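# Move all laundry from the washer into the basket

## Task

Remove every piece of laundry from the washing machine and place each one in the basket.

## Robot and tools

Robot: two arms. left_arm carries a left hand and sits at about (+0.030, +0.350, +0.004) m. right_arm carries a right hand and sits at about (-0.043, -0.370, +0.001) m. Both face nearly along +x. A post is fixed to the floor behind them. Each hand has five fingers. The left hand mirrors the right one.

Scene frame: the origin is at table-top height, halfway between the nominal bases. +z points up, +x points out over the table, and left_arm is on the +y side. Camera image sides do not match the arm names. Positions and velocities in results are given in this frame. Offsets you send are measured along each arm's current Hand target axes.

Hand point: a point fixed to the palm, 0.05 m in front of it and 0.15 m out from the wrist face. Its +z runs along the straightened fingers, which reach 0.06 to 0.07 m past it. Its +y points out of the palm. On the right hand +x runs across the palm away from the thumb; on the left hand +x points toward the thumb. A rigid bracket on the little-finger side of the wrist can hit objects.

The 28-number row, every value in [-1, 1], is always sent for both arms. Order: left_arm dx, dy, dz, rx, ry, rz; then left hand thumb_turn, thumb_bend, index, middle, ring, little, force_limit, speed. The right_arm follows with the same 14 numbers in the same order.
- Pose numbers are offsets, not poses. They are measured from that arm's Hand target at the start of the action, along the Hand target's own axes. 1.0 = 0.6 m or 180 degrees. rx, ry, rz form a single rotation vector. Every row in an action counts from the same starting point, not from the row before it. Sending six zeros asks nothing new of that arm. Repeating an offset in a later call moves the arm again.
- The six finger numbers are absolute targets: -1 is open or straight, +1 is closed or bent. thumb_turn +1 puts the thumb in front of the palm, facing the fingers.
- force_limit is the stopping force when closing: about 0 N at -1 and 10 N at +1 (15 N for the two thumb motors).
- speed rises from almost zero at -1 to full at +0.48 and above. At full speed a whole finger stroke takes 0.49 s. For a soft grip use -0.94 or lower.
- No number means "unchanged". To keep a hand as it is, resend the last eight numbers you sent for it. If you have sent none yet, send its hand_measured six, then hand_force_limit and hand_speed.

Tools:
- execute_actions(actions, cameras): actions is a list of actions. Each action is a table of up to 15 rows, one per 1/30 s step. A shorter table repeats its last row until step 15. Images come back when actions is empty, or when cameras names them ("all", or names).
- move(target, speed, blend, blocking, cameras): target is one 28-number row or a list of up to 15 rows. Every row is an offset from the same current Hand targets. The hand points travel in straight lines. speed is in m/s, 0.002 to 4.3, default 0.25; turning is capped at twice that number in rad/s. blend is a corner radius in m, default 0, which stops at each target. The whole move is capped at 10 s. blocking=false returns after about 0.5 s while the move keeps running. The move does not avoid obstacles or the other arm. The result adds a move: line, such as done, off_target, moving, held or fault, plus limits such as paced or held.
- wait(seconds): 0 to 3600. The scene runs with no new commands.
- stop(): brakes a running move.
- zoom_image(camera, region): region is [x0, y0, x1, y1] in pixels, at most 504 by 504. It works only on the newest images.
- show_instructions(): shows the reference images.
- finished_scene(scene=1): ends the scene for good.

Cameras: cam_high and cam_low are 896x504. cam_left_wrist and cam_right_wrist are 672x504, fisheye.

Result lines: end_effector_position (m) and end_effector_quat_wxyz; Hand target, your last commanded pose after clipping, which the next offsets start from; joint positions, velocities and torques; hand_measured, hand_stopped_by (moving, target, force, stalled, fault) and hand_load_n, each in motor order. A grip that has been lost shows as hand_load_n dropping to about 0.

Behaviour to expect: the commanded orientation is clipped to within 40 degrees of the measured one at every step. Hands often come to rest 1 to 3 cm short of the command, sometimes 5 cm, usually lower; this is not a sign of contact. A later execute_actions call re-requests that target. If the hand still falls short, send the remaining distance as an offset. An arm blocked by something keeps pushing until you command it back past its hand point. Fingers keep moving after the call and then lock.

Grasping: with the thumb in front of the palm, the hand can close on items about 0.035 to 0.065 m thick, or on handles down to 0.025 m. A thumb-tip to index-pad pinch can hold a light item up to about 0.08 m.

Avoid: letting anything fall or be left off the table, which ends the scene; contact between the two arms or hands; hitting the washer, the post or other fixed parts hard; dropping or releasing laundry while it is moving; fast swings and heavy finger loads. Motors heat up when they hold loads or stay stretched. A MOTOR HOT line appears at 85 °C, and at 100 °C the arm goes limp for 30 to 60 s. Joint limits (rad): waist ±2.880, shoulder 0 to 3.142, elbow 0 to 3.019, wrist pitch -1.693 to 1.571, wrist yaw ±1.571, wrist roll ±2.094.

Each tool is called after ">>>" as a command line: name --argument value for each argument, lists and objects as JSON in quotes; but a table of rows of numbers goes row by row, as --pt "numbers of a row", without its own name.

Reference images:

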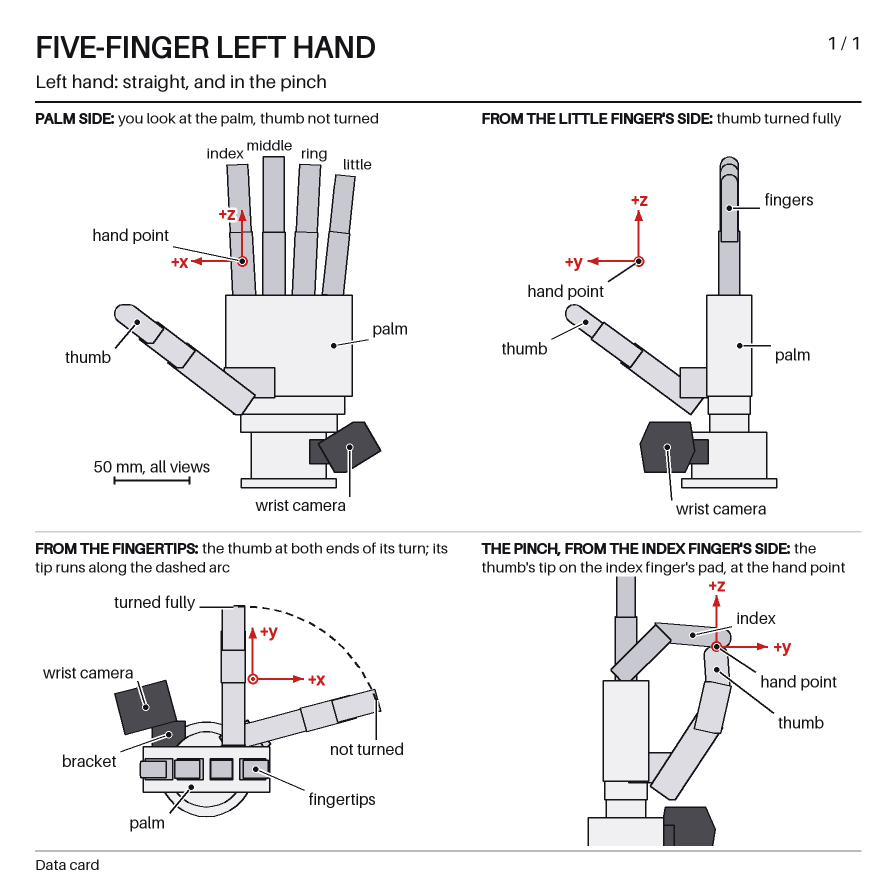

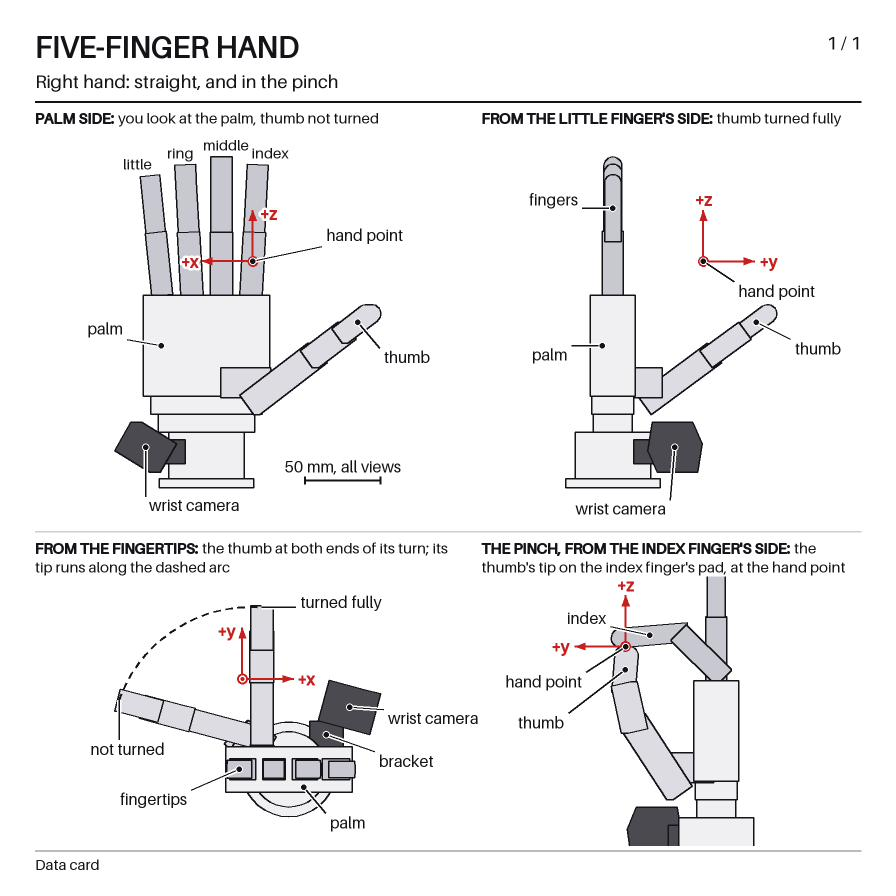

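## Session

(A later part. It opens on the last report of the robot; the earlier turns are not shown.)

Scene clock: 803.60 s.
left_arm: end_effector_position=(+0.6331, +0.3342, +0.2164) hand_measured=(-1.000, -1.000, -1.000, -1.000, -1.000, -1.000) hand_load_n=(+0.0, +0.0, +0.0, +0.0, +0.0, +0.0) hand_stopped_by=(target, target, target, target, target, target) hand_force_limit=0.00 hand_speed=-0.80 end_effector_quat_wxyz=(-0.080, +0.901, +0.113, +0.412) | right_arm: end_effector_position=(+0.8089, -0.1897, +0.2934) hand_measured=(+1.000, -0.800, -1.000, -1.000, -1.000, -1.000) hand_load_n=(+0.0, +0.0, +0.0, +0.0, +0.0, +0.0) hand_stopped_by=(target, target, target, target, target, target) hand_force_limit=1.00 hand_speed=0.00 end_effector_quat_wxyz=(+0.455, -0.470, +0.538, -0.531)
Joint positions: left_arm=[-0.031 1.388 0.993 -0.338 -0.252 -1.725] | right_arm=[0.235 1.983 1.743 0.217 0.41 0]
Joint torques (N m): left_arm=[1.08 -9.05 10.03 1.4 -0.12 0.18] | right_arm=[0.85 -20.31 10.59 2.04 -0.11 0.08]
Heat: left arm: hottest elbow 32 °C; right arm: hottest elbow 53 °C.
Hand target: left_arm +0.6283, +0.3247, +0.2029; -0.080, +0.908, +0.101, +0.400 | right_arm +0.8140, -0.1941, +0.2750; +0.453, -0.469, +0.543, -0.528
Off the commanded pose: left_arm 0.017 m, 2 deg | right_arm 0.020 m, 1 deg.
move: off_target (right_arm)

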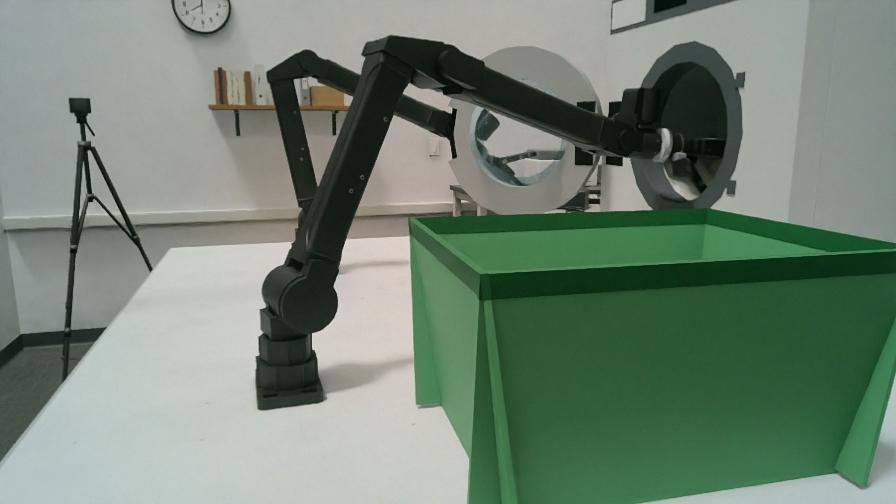

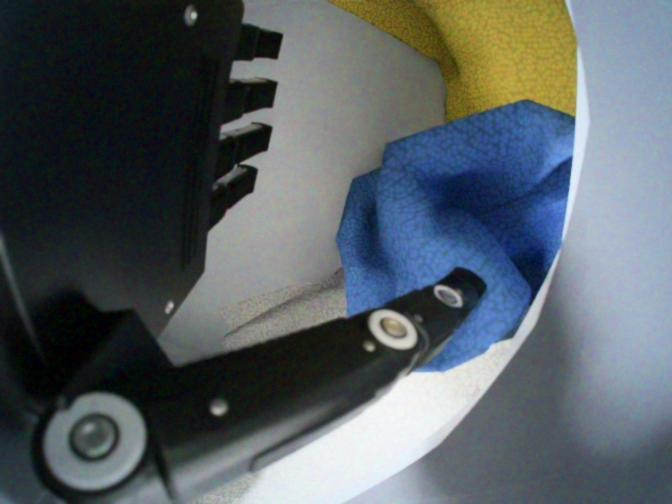

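>>> move --target '[0,0,0,0,0,0,-1,-1,-1,-1,-1,-1,0,-0.8, 0,0.06,0.003,0,0,0,1,-0.8,-1,-1,-1,-1,1,0]' --cameras '["cam_low","cam_right_wrist"]' --speed 0.06

Scene clock: 808.40 s.
left_arm: end_effector_position=(+0.6331, +0.3342, +0.2164) hand_measured=(-1.000, -1.000, -1.000, -1.000, -1.000, -1.000) hand_load_n=(+0.0, +0.0, +0.0, +0.0, +0.0, +0.0) hand_stopped_by=(target, target, target, target, target, target) hand_force_limit=0.00 hand_speed=-0.80 end_effector_quat_wxyz=(-0.080, +0.901, +0.113, +0.412) | right_arm: end_effector_position=(+0.8108, -0.1891, +0.2692) hand_measured=(+1.000, -0.800, -1.000, -1.000, -1.000, -1.000) hand_load_n=(+0.0, -0.5, +0.0, -0.5, +0.0, +0.0) hand_stopped_by=(target, target, target, target, target, target) hand_force_limit=1.00 hand_speed=0.00 end_effector_quat_wxyz=(+0.462, -0.464, +0.535, -0.534)
Joint positions: left_arm=[-0.031 1.388 0.993 -0.338 -0.252 -1.725] | right_arm=[0.234 2.007 1.7 0.303 0.409 0.001]
Joint torques (N m): left_arm=[1.38 -8.7 10.06 1.58 -0.13 0.19] | right_arm=[0.85 -20.54 9.72 1.94 -0.08 0.07]
Heat: left arm: hottest elbow 32 °C; right arm: hottest elbow 51 °C.
Hand target: left_arm +0.6283, +0.3247, +0.2029; -0.080, +0.908, +0.101, +0.400 | right_arm +0.8147, -0.1944, +0.2391; +0.453, -0.469, +0.543, -0.528
Off the commanded pose: left_arm 0.017 m, 2 deg | right_arm 0.031 m, 2 deg.
move: off_target (right_arm)

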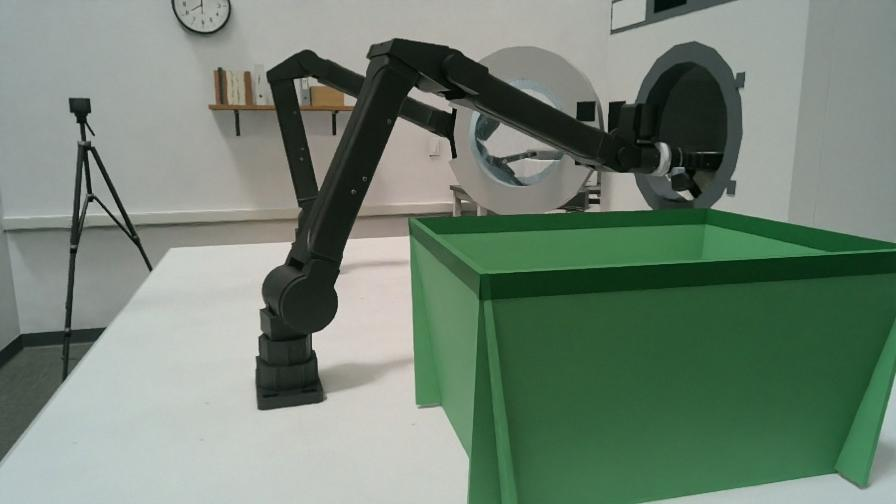

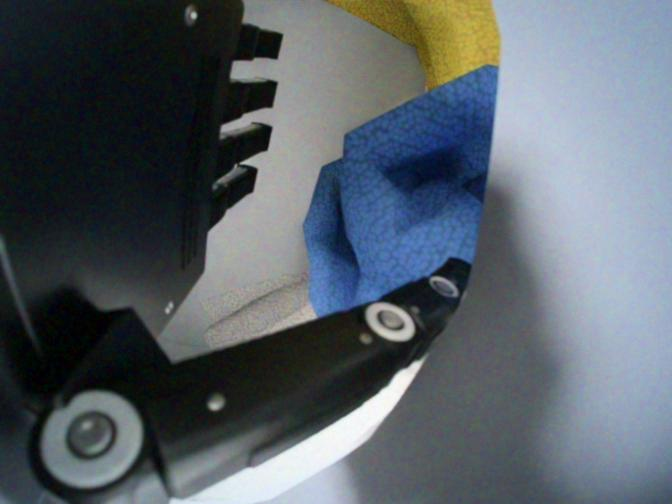

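>>> move --target '[0,0,0,0,0,0,-1,-1,-1,-1,-1,-1,0,-0.8, -0.004,0.05,0.03,0,0,0,1,-0.8,-1,-1,-1,-1,1,0]' --cameras '["cam_low","cam_right_wrist"]' --speed 0.06

Scene clock: 828.10 s.
left_arm: end_effector_position=(+0.6331, +0.3342, +0.2164) hand_measured=(-1.000, -1.000, -1.000, -1.000, -1.000, -1.000) hand_load_n=(+0.0, +0.0, +0.0, +0.0, +0.0, +0.0) hand_stopped_by=(target, target, target, target, target, target) hand_force_limit=0.00 hand_speed=-0.80 end_effector_quat_wxyz=(-0.080, +0.901, +0.113, +0.412) | right_arm: end_effector_position=(+0.8196, -0.1907, +0.2580) hand_measured=(+1.000, -0.800, -1.000, -1.000, -1.000, -1.000) hand_load_n=(-0.5, -1.5, +0.0, +0.0, +0.0, +0.0) hand_stopped_by=(target, target, target, target, target, target) hand_force_limit=1.00 hand_speed=0.00 end_effector_quat_wxyz=(+0.473, -0.454, +0.531, -0.537)
Joint positions: left_arm=[-0.031 1.388 0.993 -0.338 -0.252 -1.725] | right_arm=[0.228 2.04 1.7 0.366 0.402 0.005]
Joint torques (N m): left_arm=[1.38 -8.82 10.07 1.46 -0.11 0.19] | right_arm=[0.85 -18.14 11.49 1.17 -0.08 0.02]
Heat: left arm: hottest elbow 32 °C; right arm: hottest elbow 45 °C.
Hand target: left_arm +0.6283, +0.3247, +0.2029; -0.080, +0.908, +0.101, +0.400 | right_arm +0.8319, -0.1947, +0.2087; +0.453, -0.469, +0.543, -0.529
Off the commanded pose: left_arm 0.017 m, 2 deg | right_arm 0.051 m, 3 deg.
move: off_target (right_arm)

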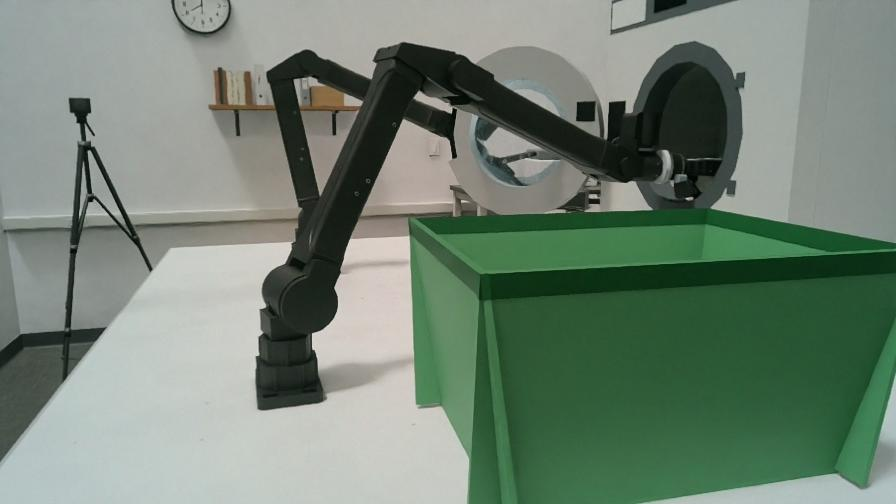

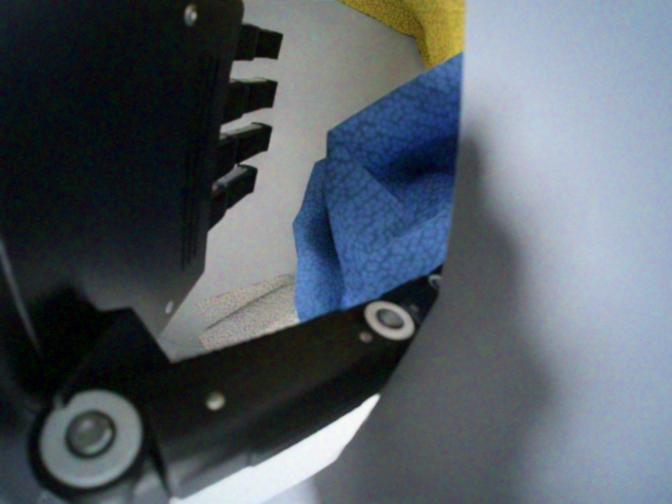

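>>> move --target '[0,0,0,0,0,0,-1,-1,-1,-1,-1,-1,0,-0.8, 0,-0.03,0,0,0,0,1,-0.8,0.1,0.1,0.1,0.1,0.4,-0.5]' --cameras '["cam_right_wrist"]' --speed 0.06

Scene clock: 838.50 s.
left_arm: end_effector_position=(+0.6331, +0.3342, +0.2164) hand_measured=(-1.000, -1.000, -1.000, -1.000, -1.000, -1.000) hand_load_n=(+0.0, +0.0, +0.0, +0.0, +0.0, +0.0) hand_stopped_by=(target, target, target, target, target, target) hand_force_limit=0.00 hand_speed=-0.80 end_effector_quat_wxyz=(-0.080, +0.901, +0.113, +0.412) | right_arm: end_effector_position=(+0.8203, -0.1906, +0.2586) hand_measured=(+1.000, -0.800, +0.100, +0.100, +0.100, +0.100) hand_load_n=(-0.5, +0.0, +0.0, +1.0, +0.5, +0.0) hand_stopped_by=(target, target, target, target, target, target) hand_force_limit=0.40 hand_speed=-0.50 end_effector_quat_wxyz=(+0.470, -0.457, +0.533, -0.535)
Joint positions: left_arm=[-0.031 1.388 0.993 -0.338 -0.252 -1.725] | right_arm=[0.228 2.04 1.71 0.345 0.401 0.005]
Joint torques (N m): left_arm=[1.2 -9.29 10.26 1.44 -0.12 0.16] | right_arm=[0.85 -19.31 13.05 0.43 -0.05 0.02]
Heat: left arm: hottest elbow 32 °C; right arm: hottest elbow 43 °C.
Hand target: left_arm +0.6283, +0.3247, +0.2029; -0.080, +0.908, +0.101, +0.400 | right_arm +0.8324, -0.1946, +0.2267; +0.453, -0.469, +0.543, -0.528
Off the commanded pose: left_arm 0.017 m, 2 deg | right_arm 0.034 m, 3 deg.
move: off_target (right_arm)

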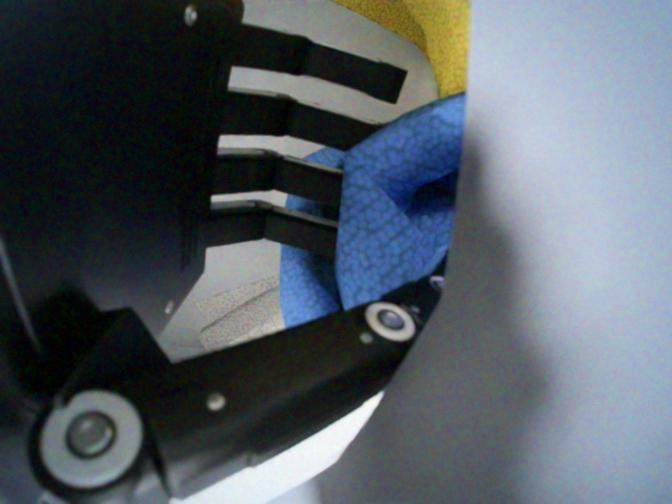

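>>> move --pt "0 0 0 0 0 0 -1 -1 -1 -1 -1 -1 0 -0.8 0 0 0 0 0 0 1 -0.8 0.6 0.6 0.6 0.6 0.4 -0.5" --pt "0 0 0 0 0 0 -1 -1 -1 -1 -1 -1 0 -0.8 0 0.003 0 0 0 0 1 0.2 0.8 0.8 0.8 0.8 0.4 -0.6" --cameras '["cam_right_wrist"]' --speed 0.06

Scene clock: 844.73 s.
left_arm: end_effector_position=(+0.6331, +0.3342, +0.2164) hand_measured=(-1.000, -1.000, -1.000, -1.000, -1.000, -1.000) hand_load_n=(+0.0, +0.0, +0.0, +0.0, +0.0, +0.0) hand_stopped_by=(target, target, target, target, target, target) hand_force_limit=0.00 hand_speed=-0.80 end_effector_quat_wxyz=(-0.080, +0.901, +0.113, +0.412) | right_arm: end_effector_position=(+0.8219, -0.1898, +0.2548) hand_measured=(+1.000, -0.584, +0.800, +0.798, +0.800, +0.800) hand_load_n=(+4.0, +10.5, -0.5, +3.0, +0.0, +0.0) hand_stopped_by=(target, force, target, target, target, target) hand_force_limit=0.40 hand_speed=-0.60 end_effector_quat_wxyz=(+0.470, -0.458, +0.533, -0.534)
Joint positions: left_arm=[-0.031 1.388 0.993 -0.338 -0.252 -1.725] | right_arm=[0.228 2.047 1.714 0.345 0.398 0.007]
Joint torques (N m): left_arm=[1.14 -9.11 10.07 1.55 -0.12 0.21] | right_arm=[0.85 -19.49 12.67 0.54 0.05 -0.01]
Heat: left arm: hottest elbow 32 °C; right arm: hottest elbow 43 °C.
Hand target: left_arm +0.6283, +0.3247, +0.2029; -0.080, +0.908, +0.101, +0.400 | right_arm +0.8324, -0.1947, +0.2248; +0.453, -0.469, +0.543, -0.528
Off the commanded pose: left_arm 0.017 m, 2 deg | right_arm 0.032 m, 3 deg.
move: off_target (right_arm); target 2's new numbers were sent with right_arm's hand 0.036 m and 3 deg from that target

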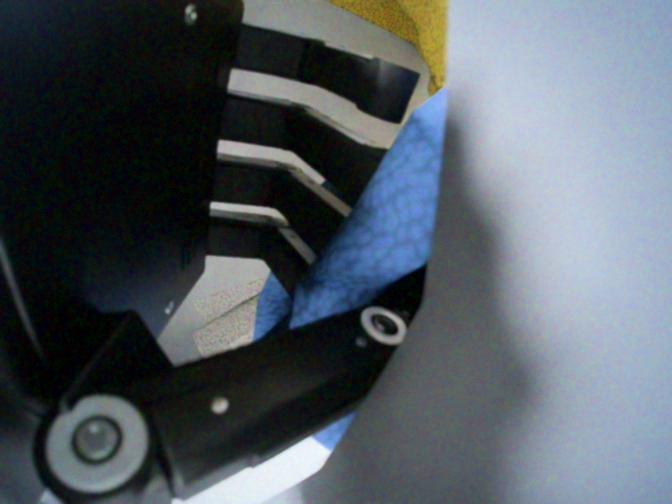

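>>> move --target '[0,0,0,0,0,0,-1,-1,-1,-1,-1,-1,0,-0.8, 0,-0.13,0,0,0,0,1,0.2,0.8,0.8,0.8,0.8,0.4,-0.6]' --cameras '["cam_high","cam_low","cam_right_wrist"]' --speed 0.06

Scene clock: 851.83 s.
left_arm: end_effector_position=(+0.6331, +0.3342, +0.2164) hand_measured=(-1.000, -1.000, -1.000, -1.000, -1.000, -1.000) hand_load_n=(+0.0, +0.0, +0.0, +0.0, +0.0, +0.0) hand_stopped_by=(target, target, target, target, target, target) hand_force_limit=0.00 hand_speed=-0.80 end_effector_quat_wxyz=(-0.080, +0.901, +0.113, +0.412) | right_arm: end_effector_position=(+0.8242, -0.1899, +0.2595) hand_measured=(+1.000, -0.584, +0.800, +0.798, +0.800, +0.800) hand_load_n=(+4.0, +10.5, -0.5, +3.0, +0.0, +0.0) hand_stopped_by=(target, force, target, target, target, target) hand_force_limit=0.40 hand_speed=-0.60 end_effector_quat_wxyz=(+0.437, -0.490, +0.549, -0.518)
Joint positions: left_arm=[-0.031 1.388 0.993 -0.338 -0.252 -1.725] | right_arm=[0.227 2.047 1.799 0.159 0.398 0.007]
Joint torques (N m): left_arm=[1.26 -8.76 10.04 1.61 -0.16 0.15] | right_arm=[0.79 -24.76 15.94 0.94 0.06 -0.01]
Heat: left arm: hottest elbow 32 °C; right arm: hottest elbow 43 °C.
Hand target: left_arm +0.6283, +0.3247, +0.2029; -0.080, +0.908, +0.101, +0.400 | right_arm +0.8348, -0.1948, +0.3027; +0.453, -0.469, +0.543, -0.528
Off the commanded pose: left_arm 0.017 m, 2 deg | right_arm 0.045 m, 3 deg.
move: off_target (right_arm)

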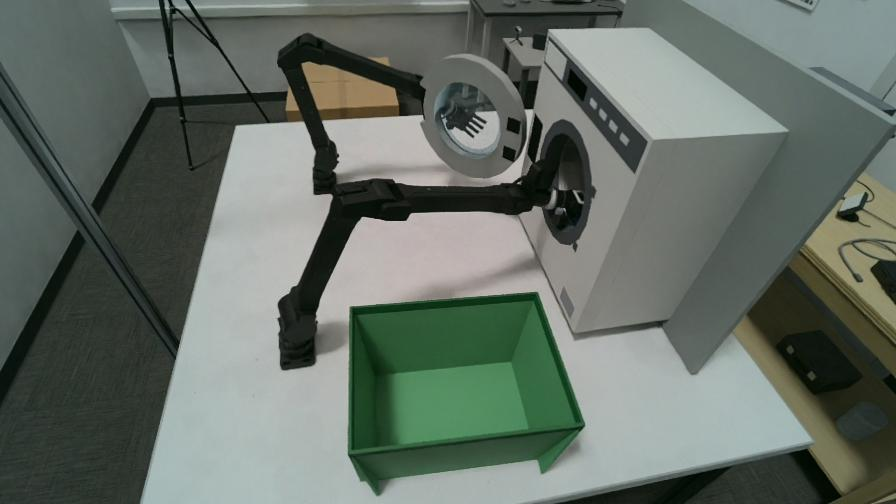

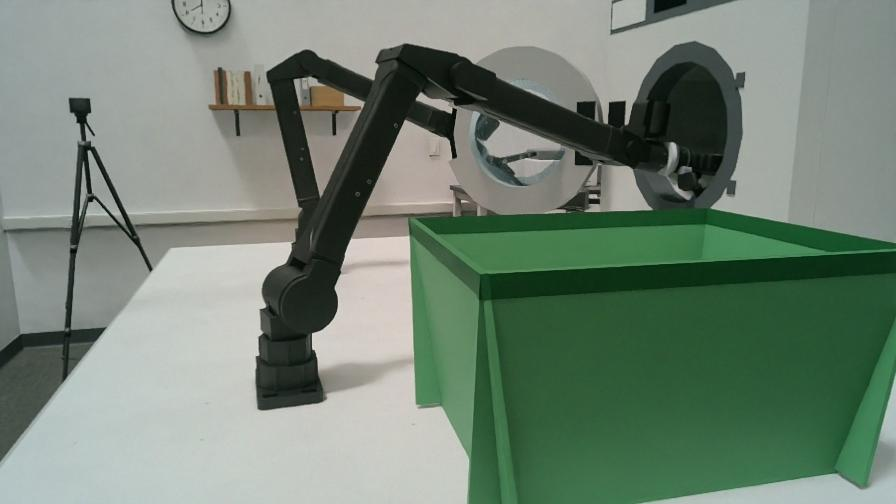

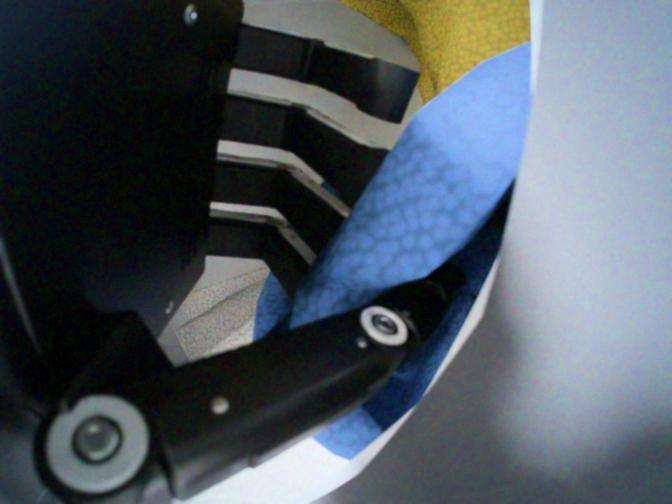

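>>> move --pt "0 0 0 0 0 0 -1 -1 -1 -1 -1 -1 0 -0.8 0.014 -0.033 -0.1 0 0 0 1 0.2 0.8 0.8 0.8 0.8 0.4 -0.6" --pt "0 0 0 0 0 0 -1 -1 -1 -1 -1 -1 0 -0.8 0.038 -0.05 -0.264 0 0 0 1 0.2 0.8 0.8 0.8 0.8 0.4 -0.6" --pt "0 0 0 0 0 0 -1 -1 -1 -1 -1 -1 0 -0.8 0.1 -0.1 -0.457 0 0 0 1 0.2 0.8 0.8 0.8 0.8 0.4 -0.6" --cameras '["cam_high","cam_low","cam_right_wrist"]' --speed 0.1 --blend 0.02

Scene clock: 864.60 s.
left_arm: end_effector_position=(+0.6331, +0.3342, +0.2164) hand_measured=(-1.000, -1.000, -1.000, -1.000, -1.000, -1.000) hand_load_n=(+0.0, +0.0, +0.0, +0.0, +0.0, +0.0) hand_stopped_by=(target, target, target, target, target, target) hand_force_limit=0.00 hand_speed=-0.80 end_effector_quat_wxyz=(-0.080, +0.901, +0.113, +0.412) | right_arm: end_effector_position=(+0.5606, -0.2168, +0.3734) hand_measured=(+1.000, -0.584, +0.800, +0.800, +0.800, +0.800) hand_load_n=(+3.5, +9.5, -1.0, +0.5, +0.0, +0.0) hand_stopped_by=(target, force, target, target, target, target) hand_force_limit=0.40 hand_speed=-0.60 end_effector_quat_wxyz=(+0.453, -0.467, +0.542, -0.532)
Joint positions: left_arm=[-0.031 1.388 0.993 -0.338 -0.252 -1.725] | right_arm=[0.328 1.305 1.109 0.169 0.513 0.007]
Joint torques (N m): left_arm=[1.03 -9 10.07 1.33 -0.16 0.19] | right_arm=[2.2 -11.81 10.81 1.02 0.11 0.04]
Heat: left arm: hottest elbow 32 °C; right arm: hottest elbow 45 °C.
Hand target: left_arm +0.6283, +0.3247, +0.2029; -0.080, +0.908, +0.101, +0.400 | right_arm +0.5567, -0.2133, +0.3712; +0.453, -0.469, +0.543, -0.528
Off the commanded pose: left_arm 0.017 m, 2 deg | right_arm 0.006 m, 1 deg.
move: done

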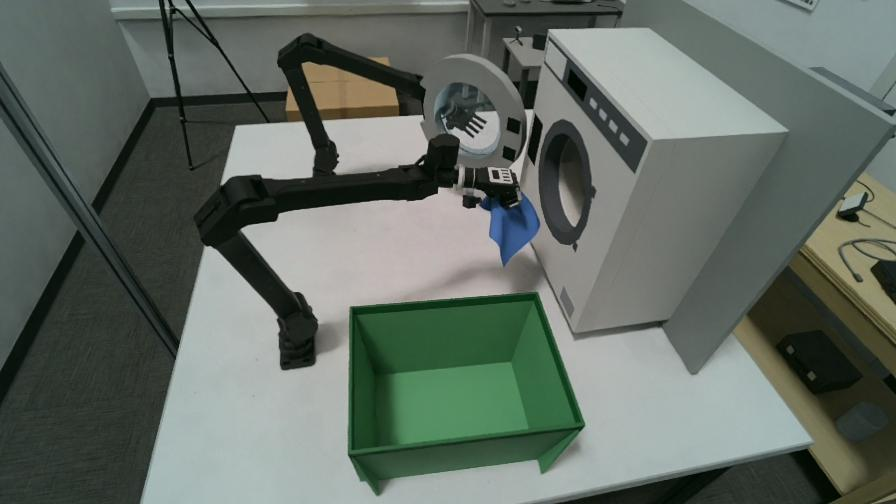

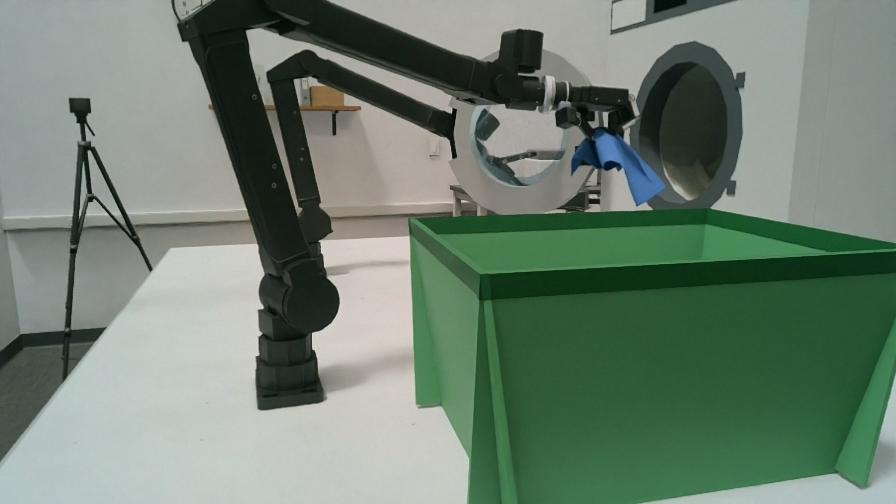

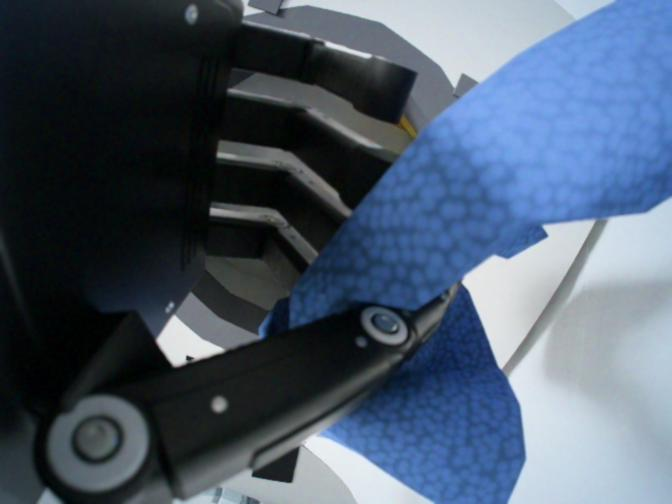

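>>> move --pt "0 0 0 0 0 0 -1 -1 -1 -1 -1 -1 0 -0.8 0.335 -0.16 -0.135 -0.243 0.04 0.042 1 0.2 0.8 0.8 0.8 0.8 0.4 -0.6" --pt "0 0 0 0 0 0 -1 -1 -1 -1 -1 -1 0 -0.8 0.637 -0.139 -0.24 -0.4857 0.0802 0.0843 1 0.2 0.8 0.8 0.8 0.8 0.4 -0.6" --cameras '["cam_high","cam_low","cam_right_wrist"]' --speed 0.2 --blend 0.03

Scene clock: 882.90 s.
left_arm: end_effector_position=(+0.6331, +0.3342, +0.2164) hand_measured=(-1.000, -1.000, -1.000, -1.000, -1.000, -1.000) hand_load_n=(+0.0, +0.0, +0.0, +0.0, +0.0, +0.0) hand_stopped_by=(target, target, target, target, target, target) hand_force_limit=0.00 hand_speed=-0.80 end_effector_quat_wxyz=(-0.080, +0.901, +0.113, +0.412) | right_arm: end_effector_position=(+0.3668, -0.5731, +0.4512) hand_measured=(+1.000, -0.584, +0.800, +0.798, +0.800, +0.800) hand_load_n=(+3.0, +7.5, -0.5, +2.0, +0.0, +0.0) hand_stopped_by=(target, force, target, target, target, target) hand_force_limit=0.40 hand_speed=-0.60 end_effector_quat_wxyz=(+0.131, -0.489, +0.841, -0.190)
Joint positions: left_arm=[-0.031 1.388 0.993 -0.338 -0.252 -1.725] | right_arm=[-0.574 1.513 2.074 -1.668 -0.047 -0.015]
Joint torques (N m): left_arm=[1.49 -9.05 10.07 1.4 -0.18 0.18] | right_arm=[1.61 -13.98 9.98 0.2 0.05 -0.17]
Heat: left arm: hottest elbow 32 °C; right arm: hottest elbow 43 °C.
Hand target: left_arm +0.6283, +0.3247, +0.2029; -0.080, +0.908, +0.101, +0.400 | right_arm +0.3601, -0.5701, +0.4602; +0.000, -0.519, +0.855, +0.000
Off the commanded pose: left_arm 0.017 m, 2 deg | right_arm 0.012 m, 27 deg.
joint sent to its limit (right arm) — joint 4 (wrist pitch), lower limit. The joint targets are off in orientation, not in position.
move: off_target (right_arm)

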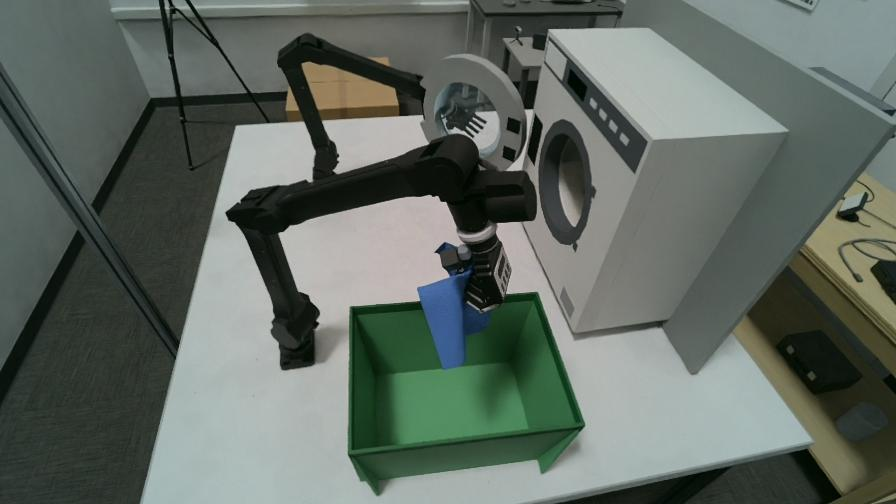

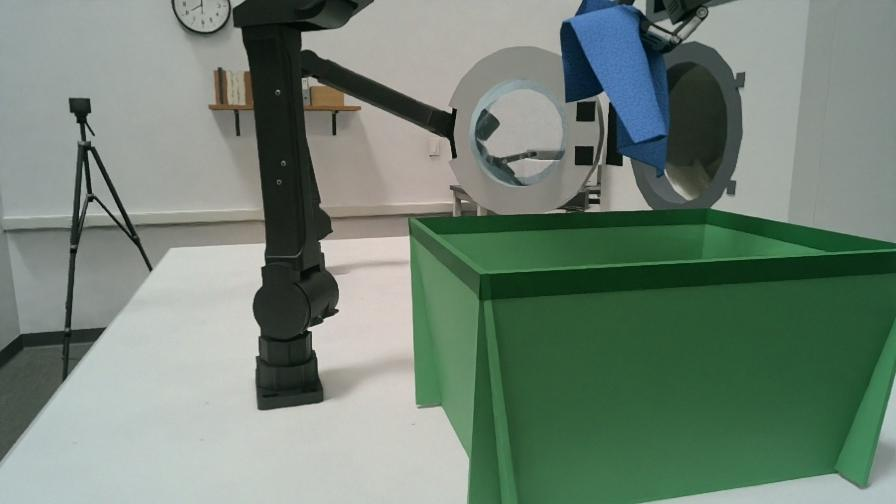

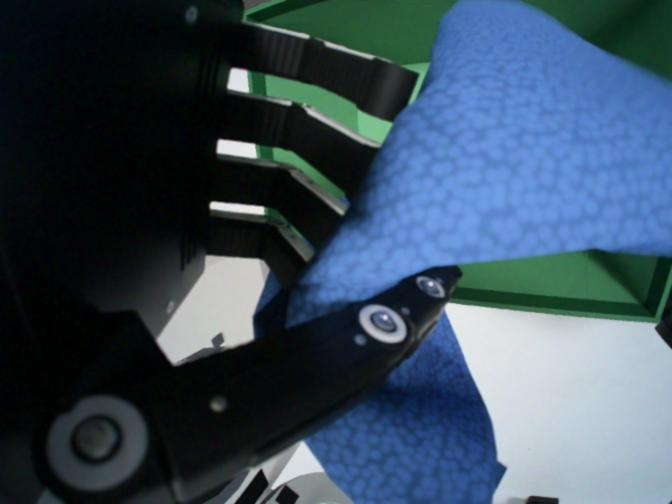

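>>> move --target '[0,0,0,0,0,0,-1,-1,-1,-1,-1,-1,0,-0.8, 0.06,0.006,0.35,0,0,0,1,0.2,0.8,0.8,0.8,0.8,0.4,-0.6]' --cameras '["cam_high","cam_low","cam_right_wrist"]' --speed 0.15

Scene clock: 893.37 s.
left_arm: end_effector_position=(+0.6331, +0.3342, +0.2164) hand_measured=(-1.000, -1.000, -1.000, -1.000, -1.000, -1.000) hand_load_n=(+0.0, +0.0, +0.0, +0.0, +0.0, +0.0) hand_stopped_by=(target, target, target, target, target, target) hand_force_limit=0.00 hand_speed=-0.80 end_effector_quat_wxyz=(-0.080, +0.901, +0.113, +0.412) | right_arm: end_effector_position=(+0.3413, -0.5951, +0.2518) hand_measured=(+1.000, -0.584, +0.800, +0.798, +0.800, +0.800) hand_load_n=(+2.5, +7.5, -0.5, +1.5, +0.0, +0.0) hand_stopped_by=(target, force, target, target, target, target) hand_force_limit=0.40 hand_speed=-0.60 end_effector_quat_wxyz=(+0.000, -0.517, +0.856, +0.004)
Joint positions: left_arm=[-0.031 1.388 0.993 -0.338 -0.252 -1.725] | right_arm=[-0.615 1.674 1.722 -1.626 -0.003 -0.1]
Joint torques (N m): left_arm=[1.26 -8.94 10.22 1.52 -0.12 0.18] | right_arm=[0.79 -15.91 9.47 0.08 0.11 -0.14]
Heat: left arm: hottest elbow 32 °C; right arm: hottest elbow 42 °C.
Hand target: left_arm +0.6283, +0.3247, +0.2029; -0.080, +0.908, +0.101, +0.400 | right_arm +0.3402, -0.6002, +0.2503; +0.000, -0.519, +0.855, +0.000
Off the commanded pose: left_arm 0.017 m, 2 deg | right_arm 0.006 m, 0 deg.
move: done

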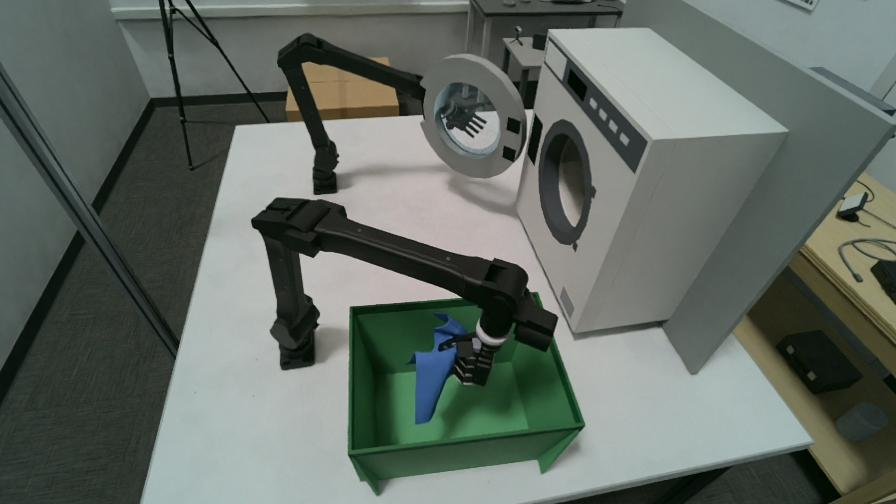

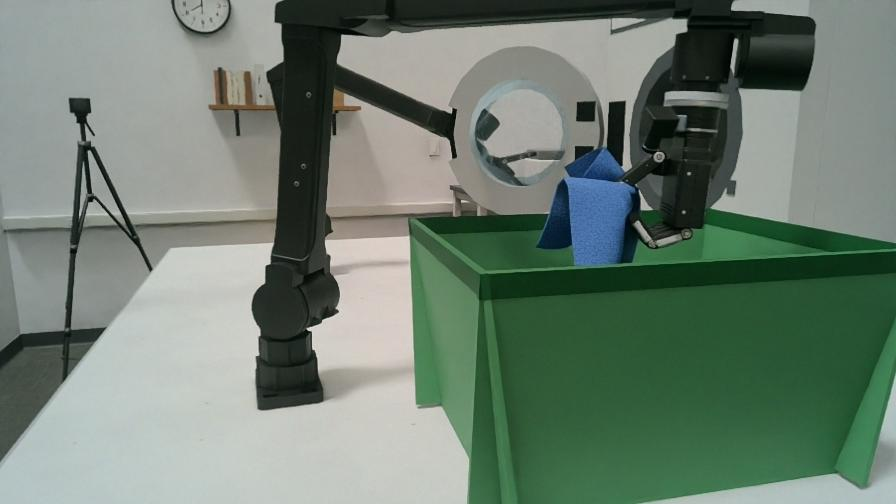

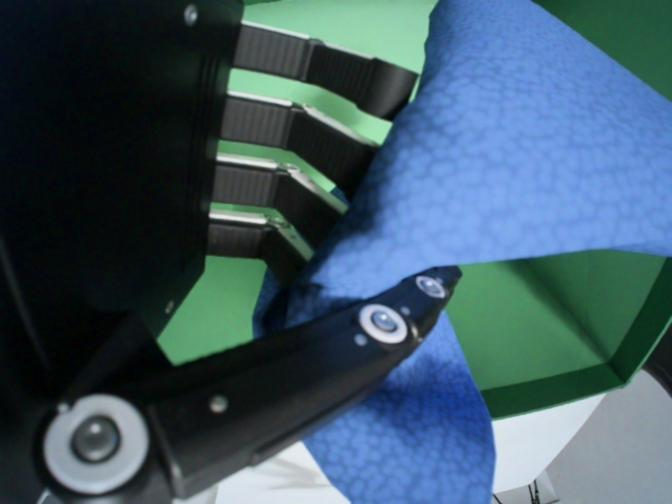

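>>> move --target '[0,0,0,0,0,0,-1,-1,-1,-1,-1,-1,0,-0.8, 0.0,0.0,0.233,0,0,0,1,0.2,0.8,0.8,0.8,0.8,0.4,-0.6]' --cameras '["cam_high","cam_low","cam_right_wrist"]' --speed 0.12

Scene clock: 901.20 s.
left_arm: end_effector_position=(+0.6331, +0.3342, +0.2164) hand_measured=(-1.000, -1.000, -1.000, -1.000, -1.000, -1.000) hand_load_n=(+0.0, +0.0, +0.0, +0.0, +0.0, +0.0) hand_stopped_by=(target, target, target, target, target, target) hand_force_limit=0.00 hand_speed=-0.80 end_effector_quat_wxyz=(-0.080, +0.901, +0.113, +0.412) | right_arm: end_effector_position=(+0.3417, -0.5955, +0.1147) hand_measured=(+1.000, -0.584, +0.800, +0.798, +0.800, +0.800) hand_load_n=(+3.0, +7.5, -0.5, +1.5, +0.0, +0.0) hand_stopped_by=(target, force, target, target, target, target) hand_force_limit=0.40 hand_speed=-0.60 end_effector_quat_wxyz=(+0.001, -0.517, +0.856, +0.001)
Joint positions: left_arm=[-0.031 1.388 0.993 -0.338 -0.252 -1.725] | right_arm=[-0.615 1.717 1.415 -1.271 -0.003 -0.101]
Joint torques (N m): left_arm=[1.49 -9.05 10.06 1.59 -0.13 0.18] | right_arm=[0.79 -15.33 8.95 0.17 0.11 -0.15]
Heat: left arm: hottest elbow 32 °C; right arm: hottest elbow 40 °C.
Hand target: left_arm +0.6283, +0.3247, +0.2029; -0.080, +0.908, +0.101, +0.400 | right_arm +0.3401, -0.6003, +0.1106; +0.000, -0.519, +0.855, +0.000
Off the commanded pose: left_arm 0.017 m, 2 deg | right_arm 0.007 m, 0 deg.
move: done

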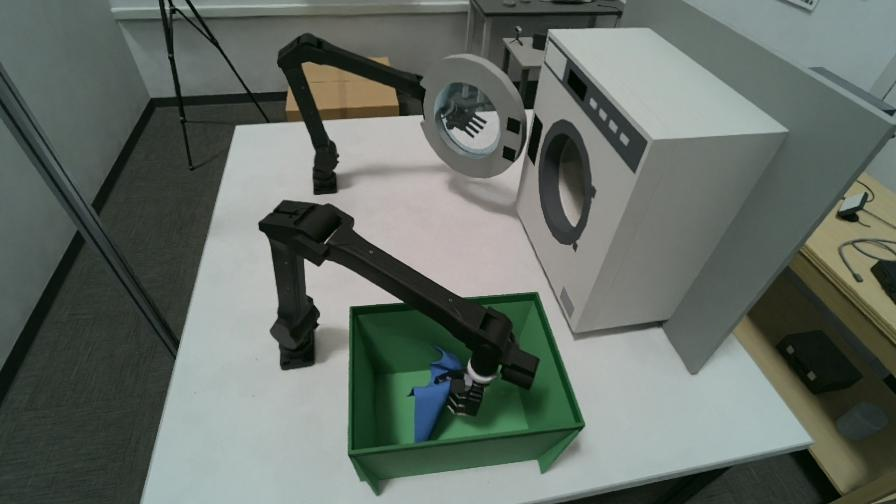

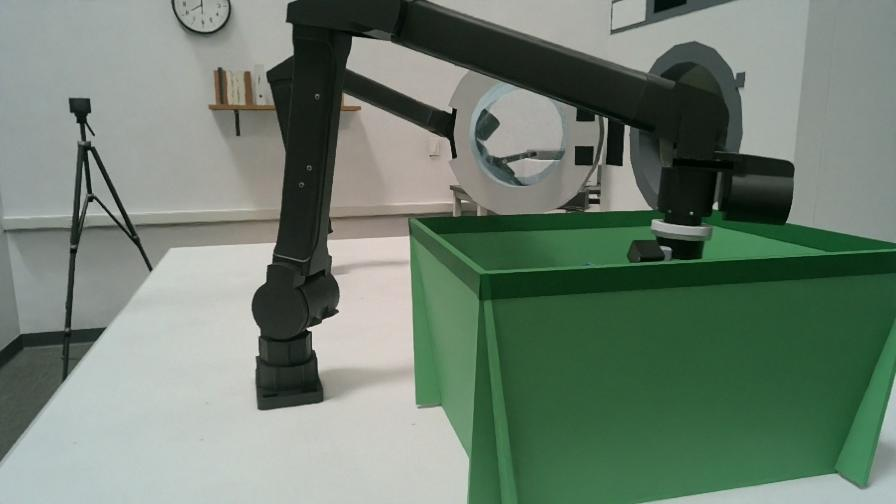

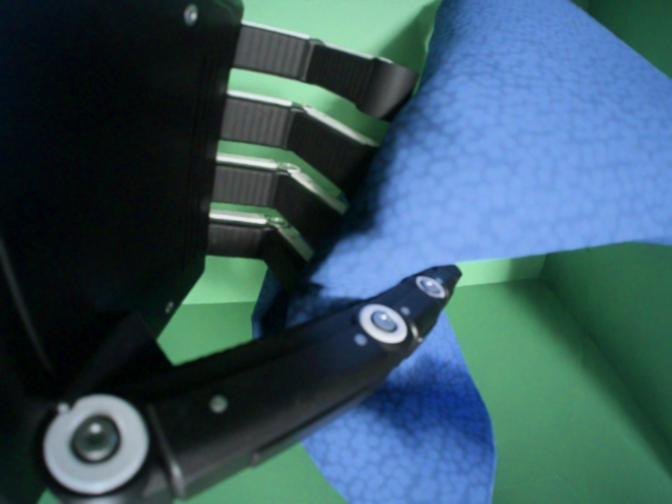

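>>> move --pt "0 0 0 0 0 0 -1 -1 -1 -1 -1 -1 0 -0.8 0.0 0.0 0.083 0 0 0 1 0.2 0.8 0.8 0.8 0.8 0.4 -0.6" --pt "0 0 0 0 0 0 -1 -1 -1 -1 -1 -1 0 -0.8 0.0 0.0 0.085 0 0 0 1 -1 -0.3 -0.3 -0.3 -0.3 0.4 -0.5" --cameras '["cam_high","cam_low","cam_right_wrist"]' --speed 0.1

Scene clock: 910.97 s.
left_arm: end_effector_position=(+0.6331, +0.3342, +0.2164) hand_measured=(-1.000, -1.000, -1.000, -1.000, -1.000, -1.000) hand_load_n=(+0.0, +0.0, +0.0, +0.0, +0.0, +0.0) hand_stopped_by=(target, target, target, target, target, target) hand_force_limit=0.00 hand_speed=-0.80 end_effector_quat_wxyz=(-0.080, +0.901, +0.113, +0.412) | right_arm: end_effector_position=(+0.3432, -0.5998, +0.0814) hand_measured=(+1.000, -1.000, -0.298, -0.300, -0.300, -0.300) hand_load_n=(+0.0, +0.0, -6.0, -2.5, +1.0, +0.5) hand_stopped_by=(target, target, target, target, target, target) hand_force_limit=0.40 hand_speed=-0.50 end_effector_quat_wxyz=(+0.009, -0.519, +0.855, -0.018)
Joint positions: left_arm=[-0.031 1.388 0.993 -0.338 -0.252 -1.725] | right_arm=[-0.62 1.726 1.342 -1.147 -0.002 -0.109]
Joint torques (N m): left_arm=[1.03 -8.53 10.09 1.42 -0.11 0.19] | right_arm=[0.97 -11.52 8.38 0.28 0.06 -0.06]
Heat: left arm: hottest elbow 33 °C; right arm: hottest elbow 39 °C.
Hand target: left_arm +0.6283, +0.3247, +0.2029; -0.080, +0.908, +0.101, +0.400 | right_arm +0.3400, -0.6003, +0.0596; +0.000, -0.519, +0.855, +0.000
Off the commanded pose: left_arm 0.017 m, 2 deg | right_arm 0.022 m, 2 deg.
move: off_target (right_arm)

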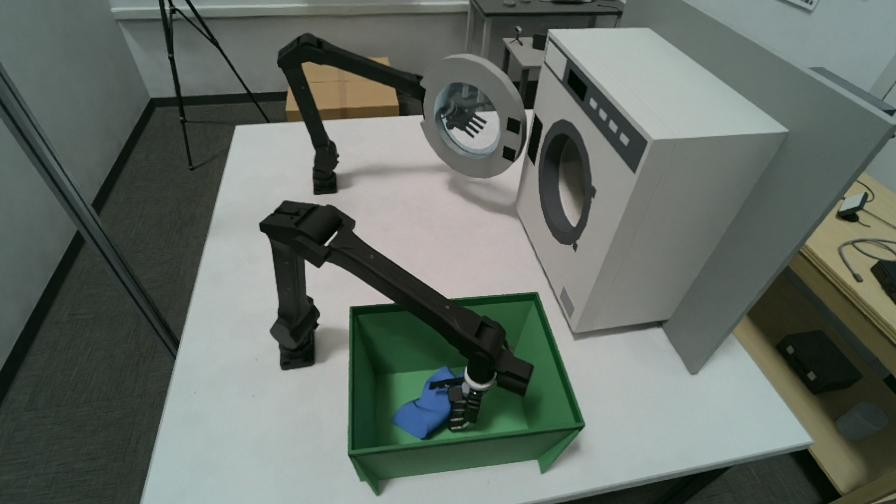

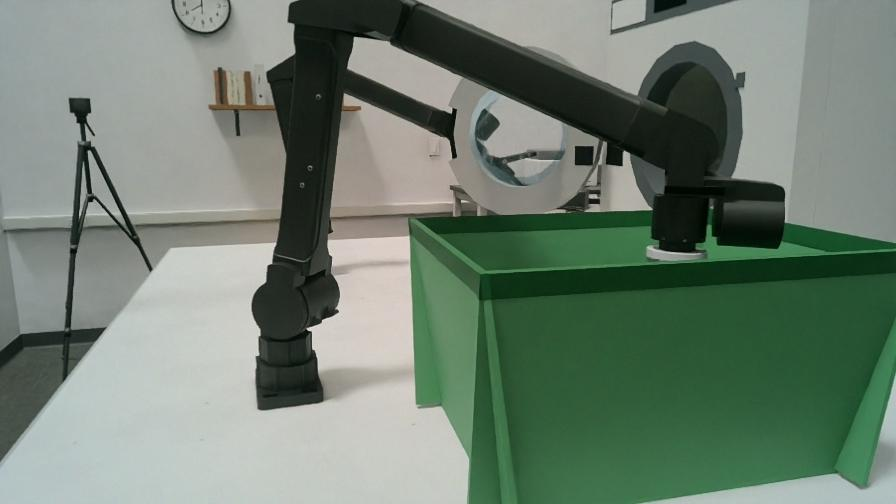

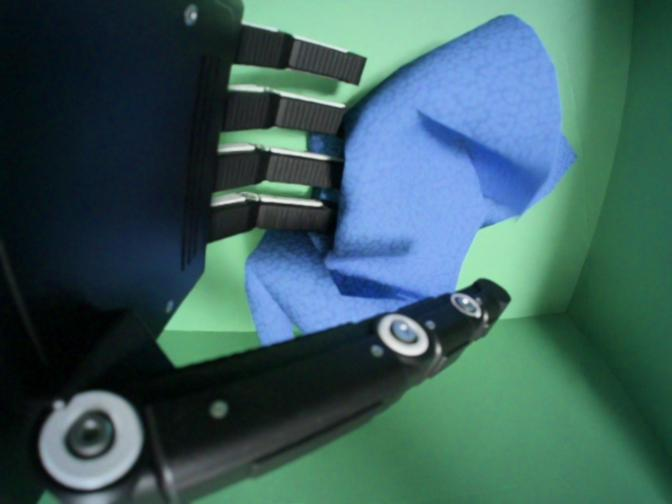

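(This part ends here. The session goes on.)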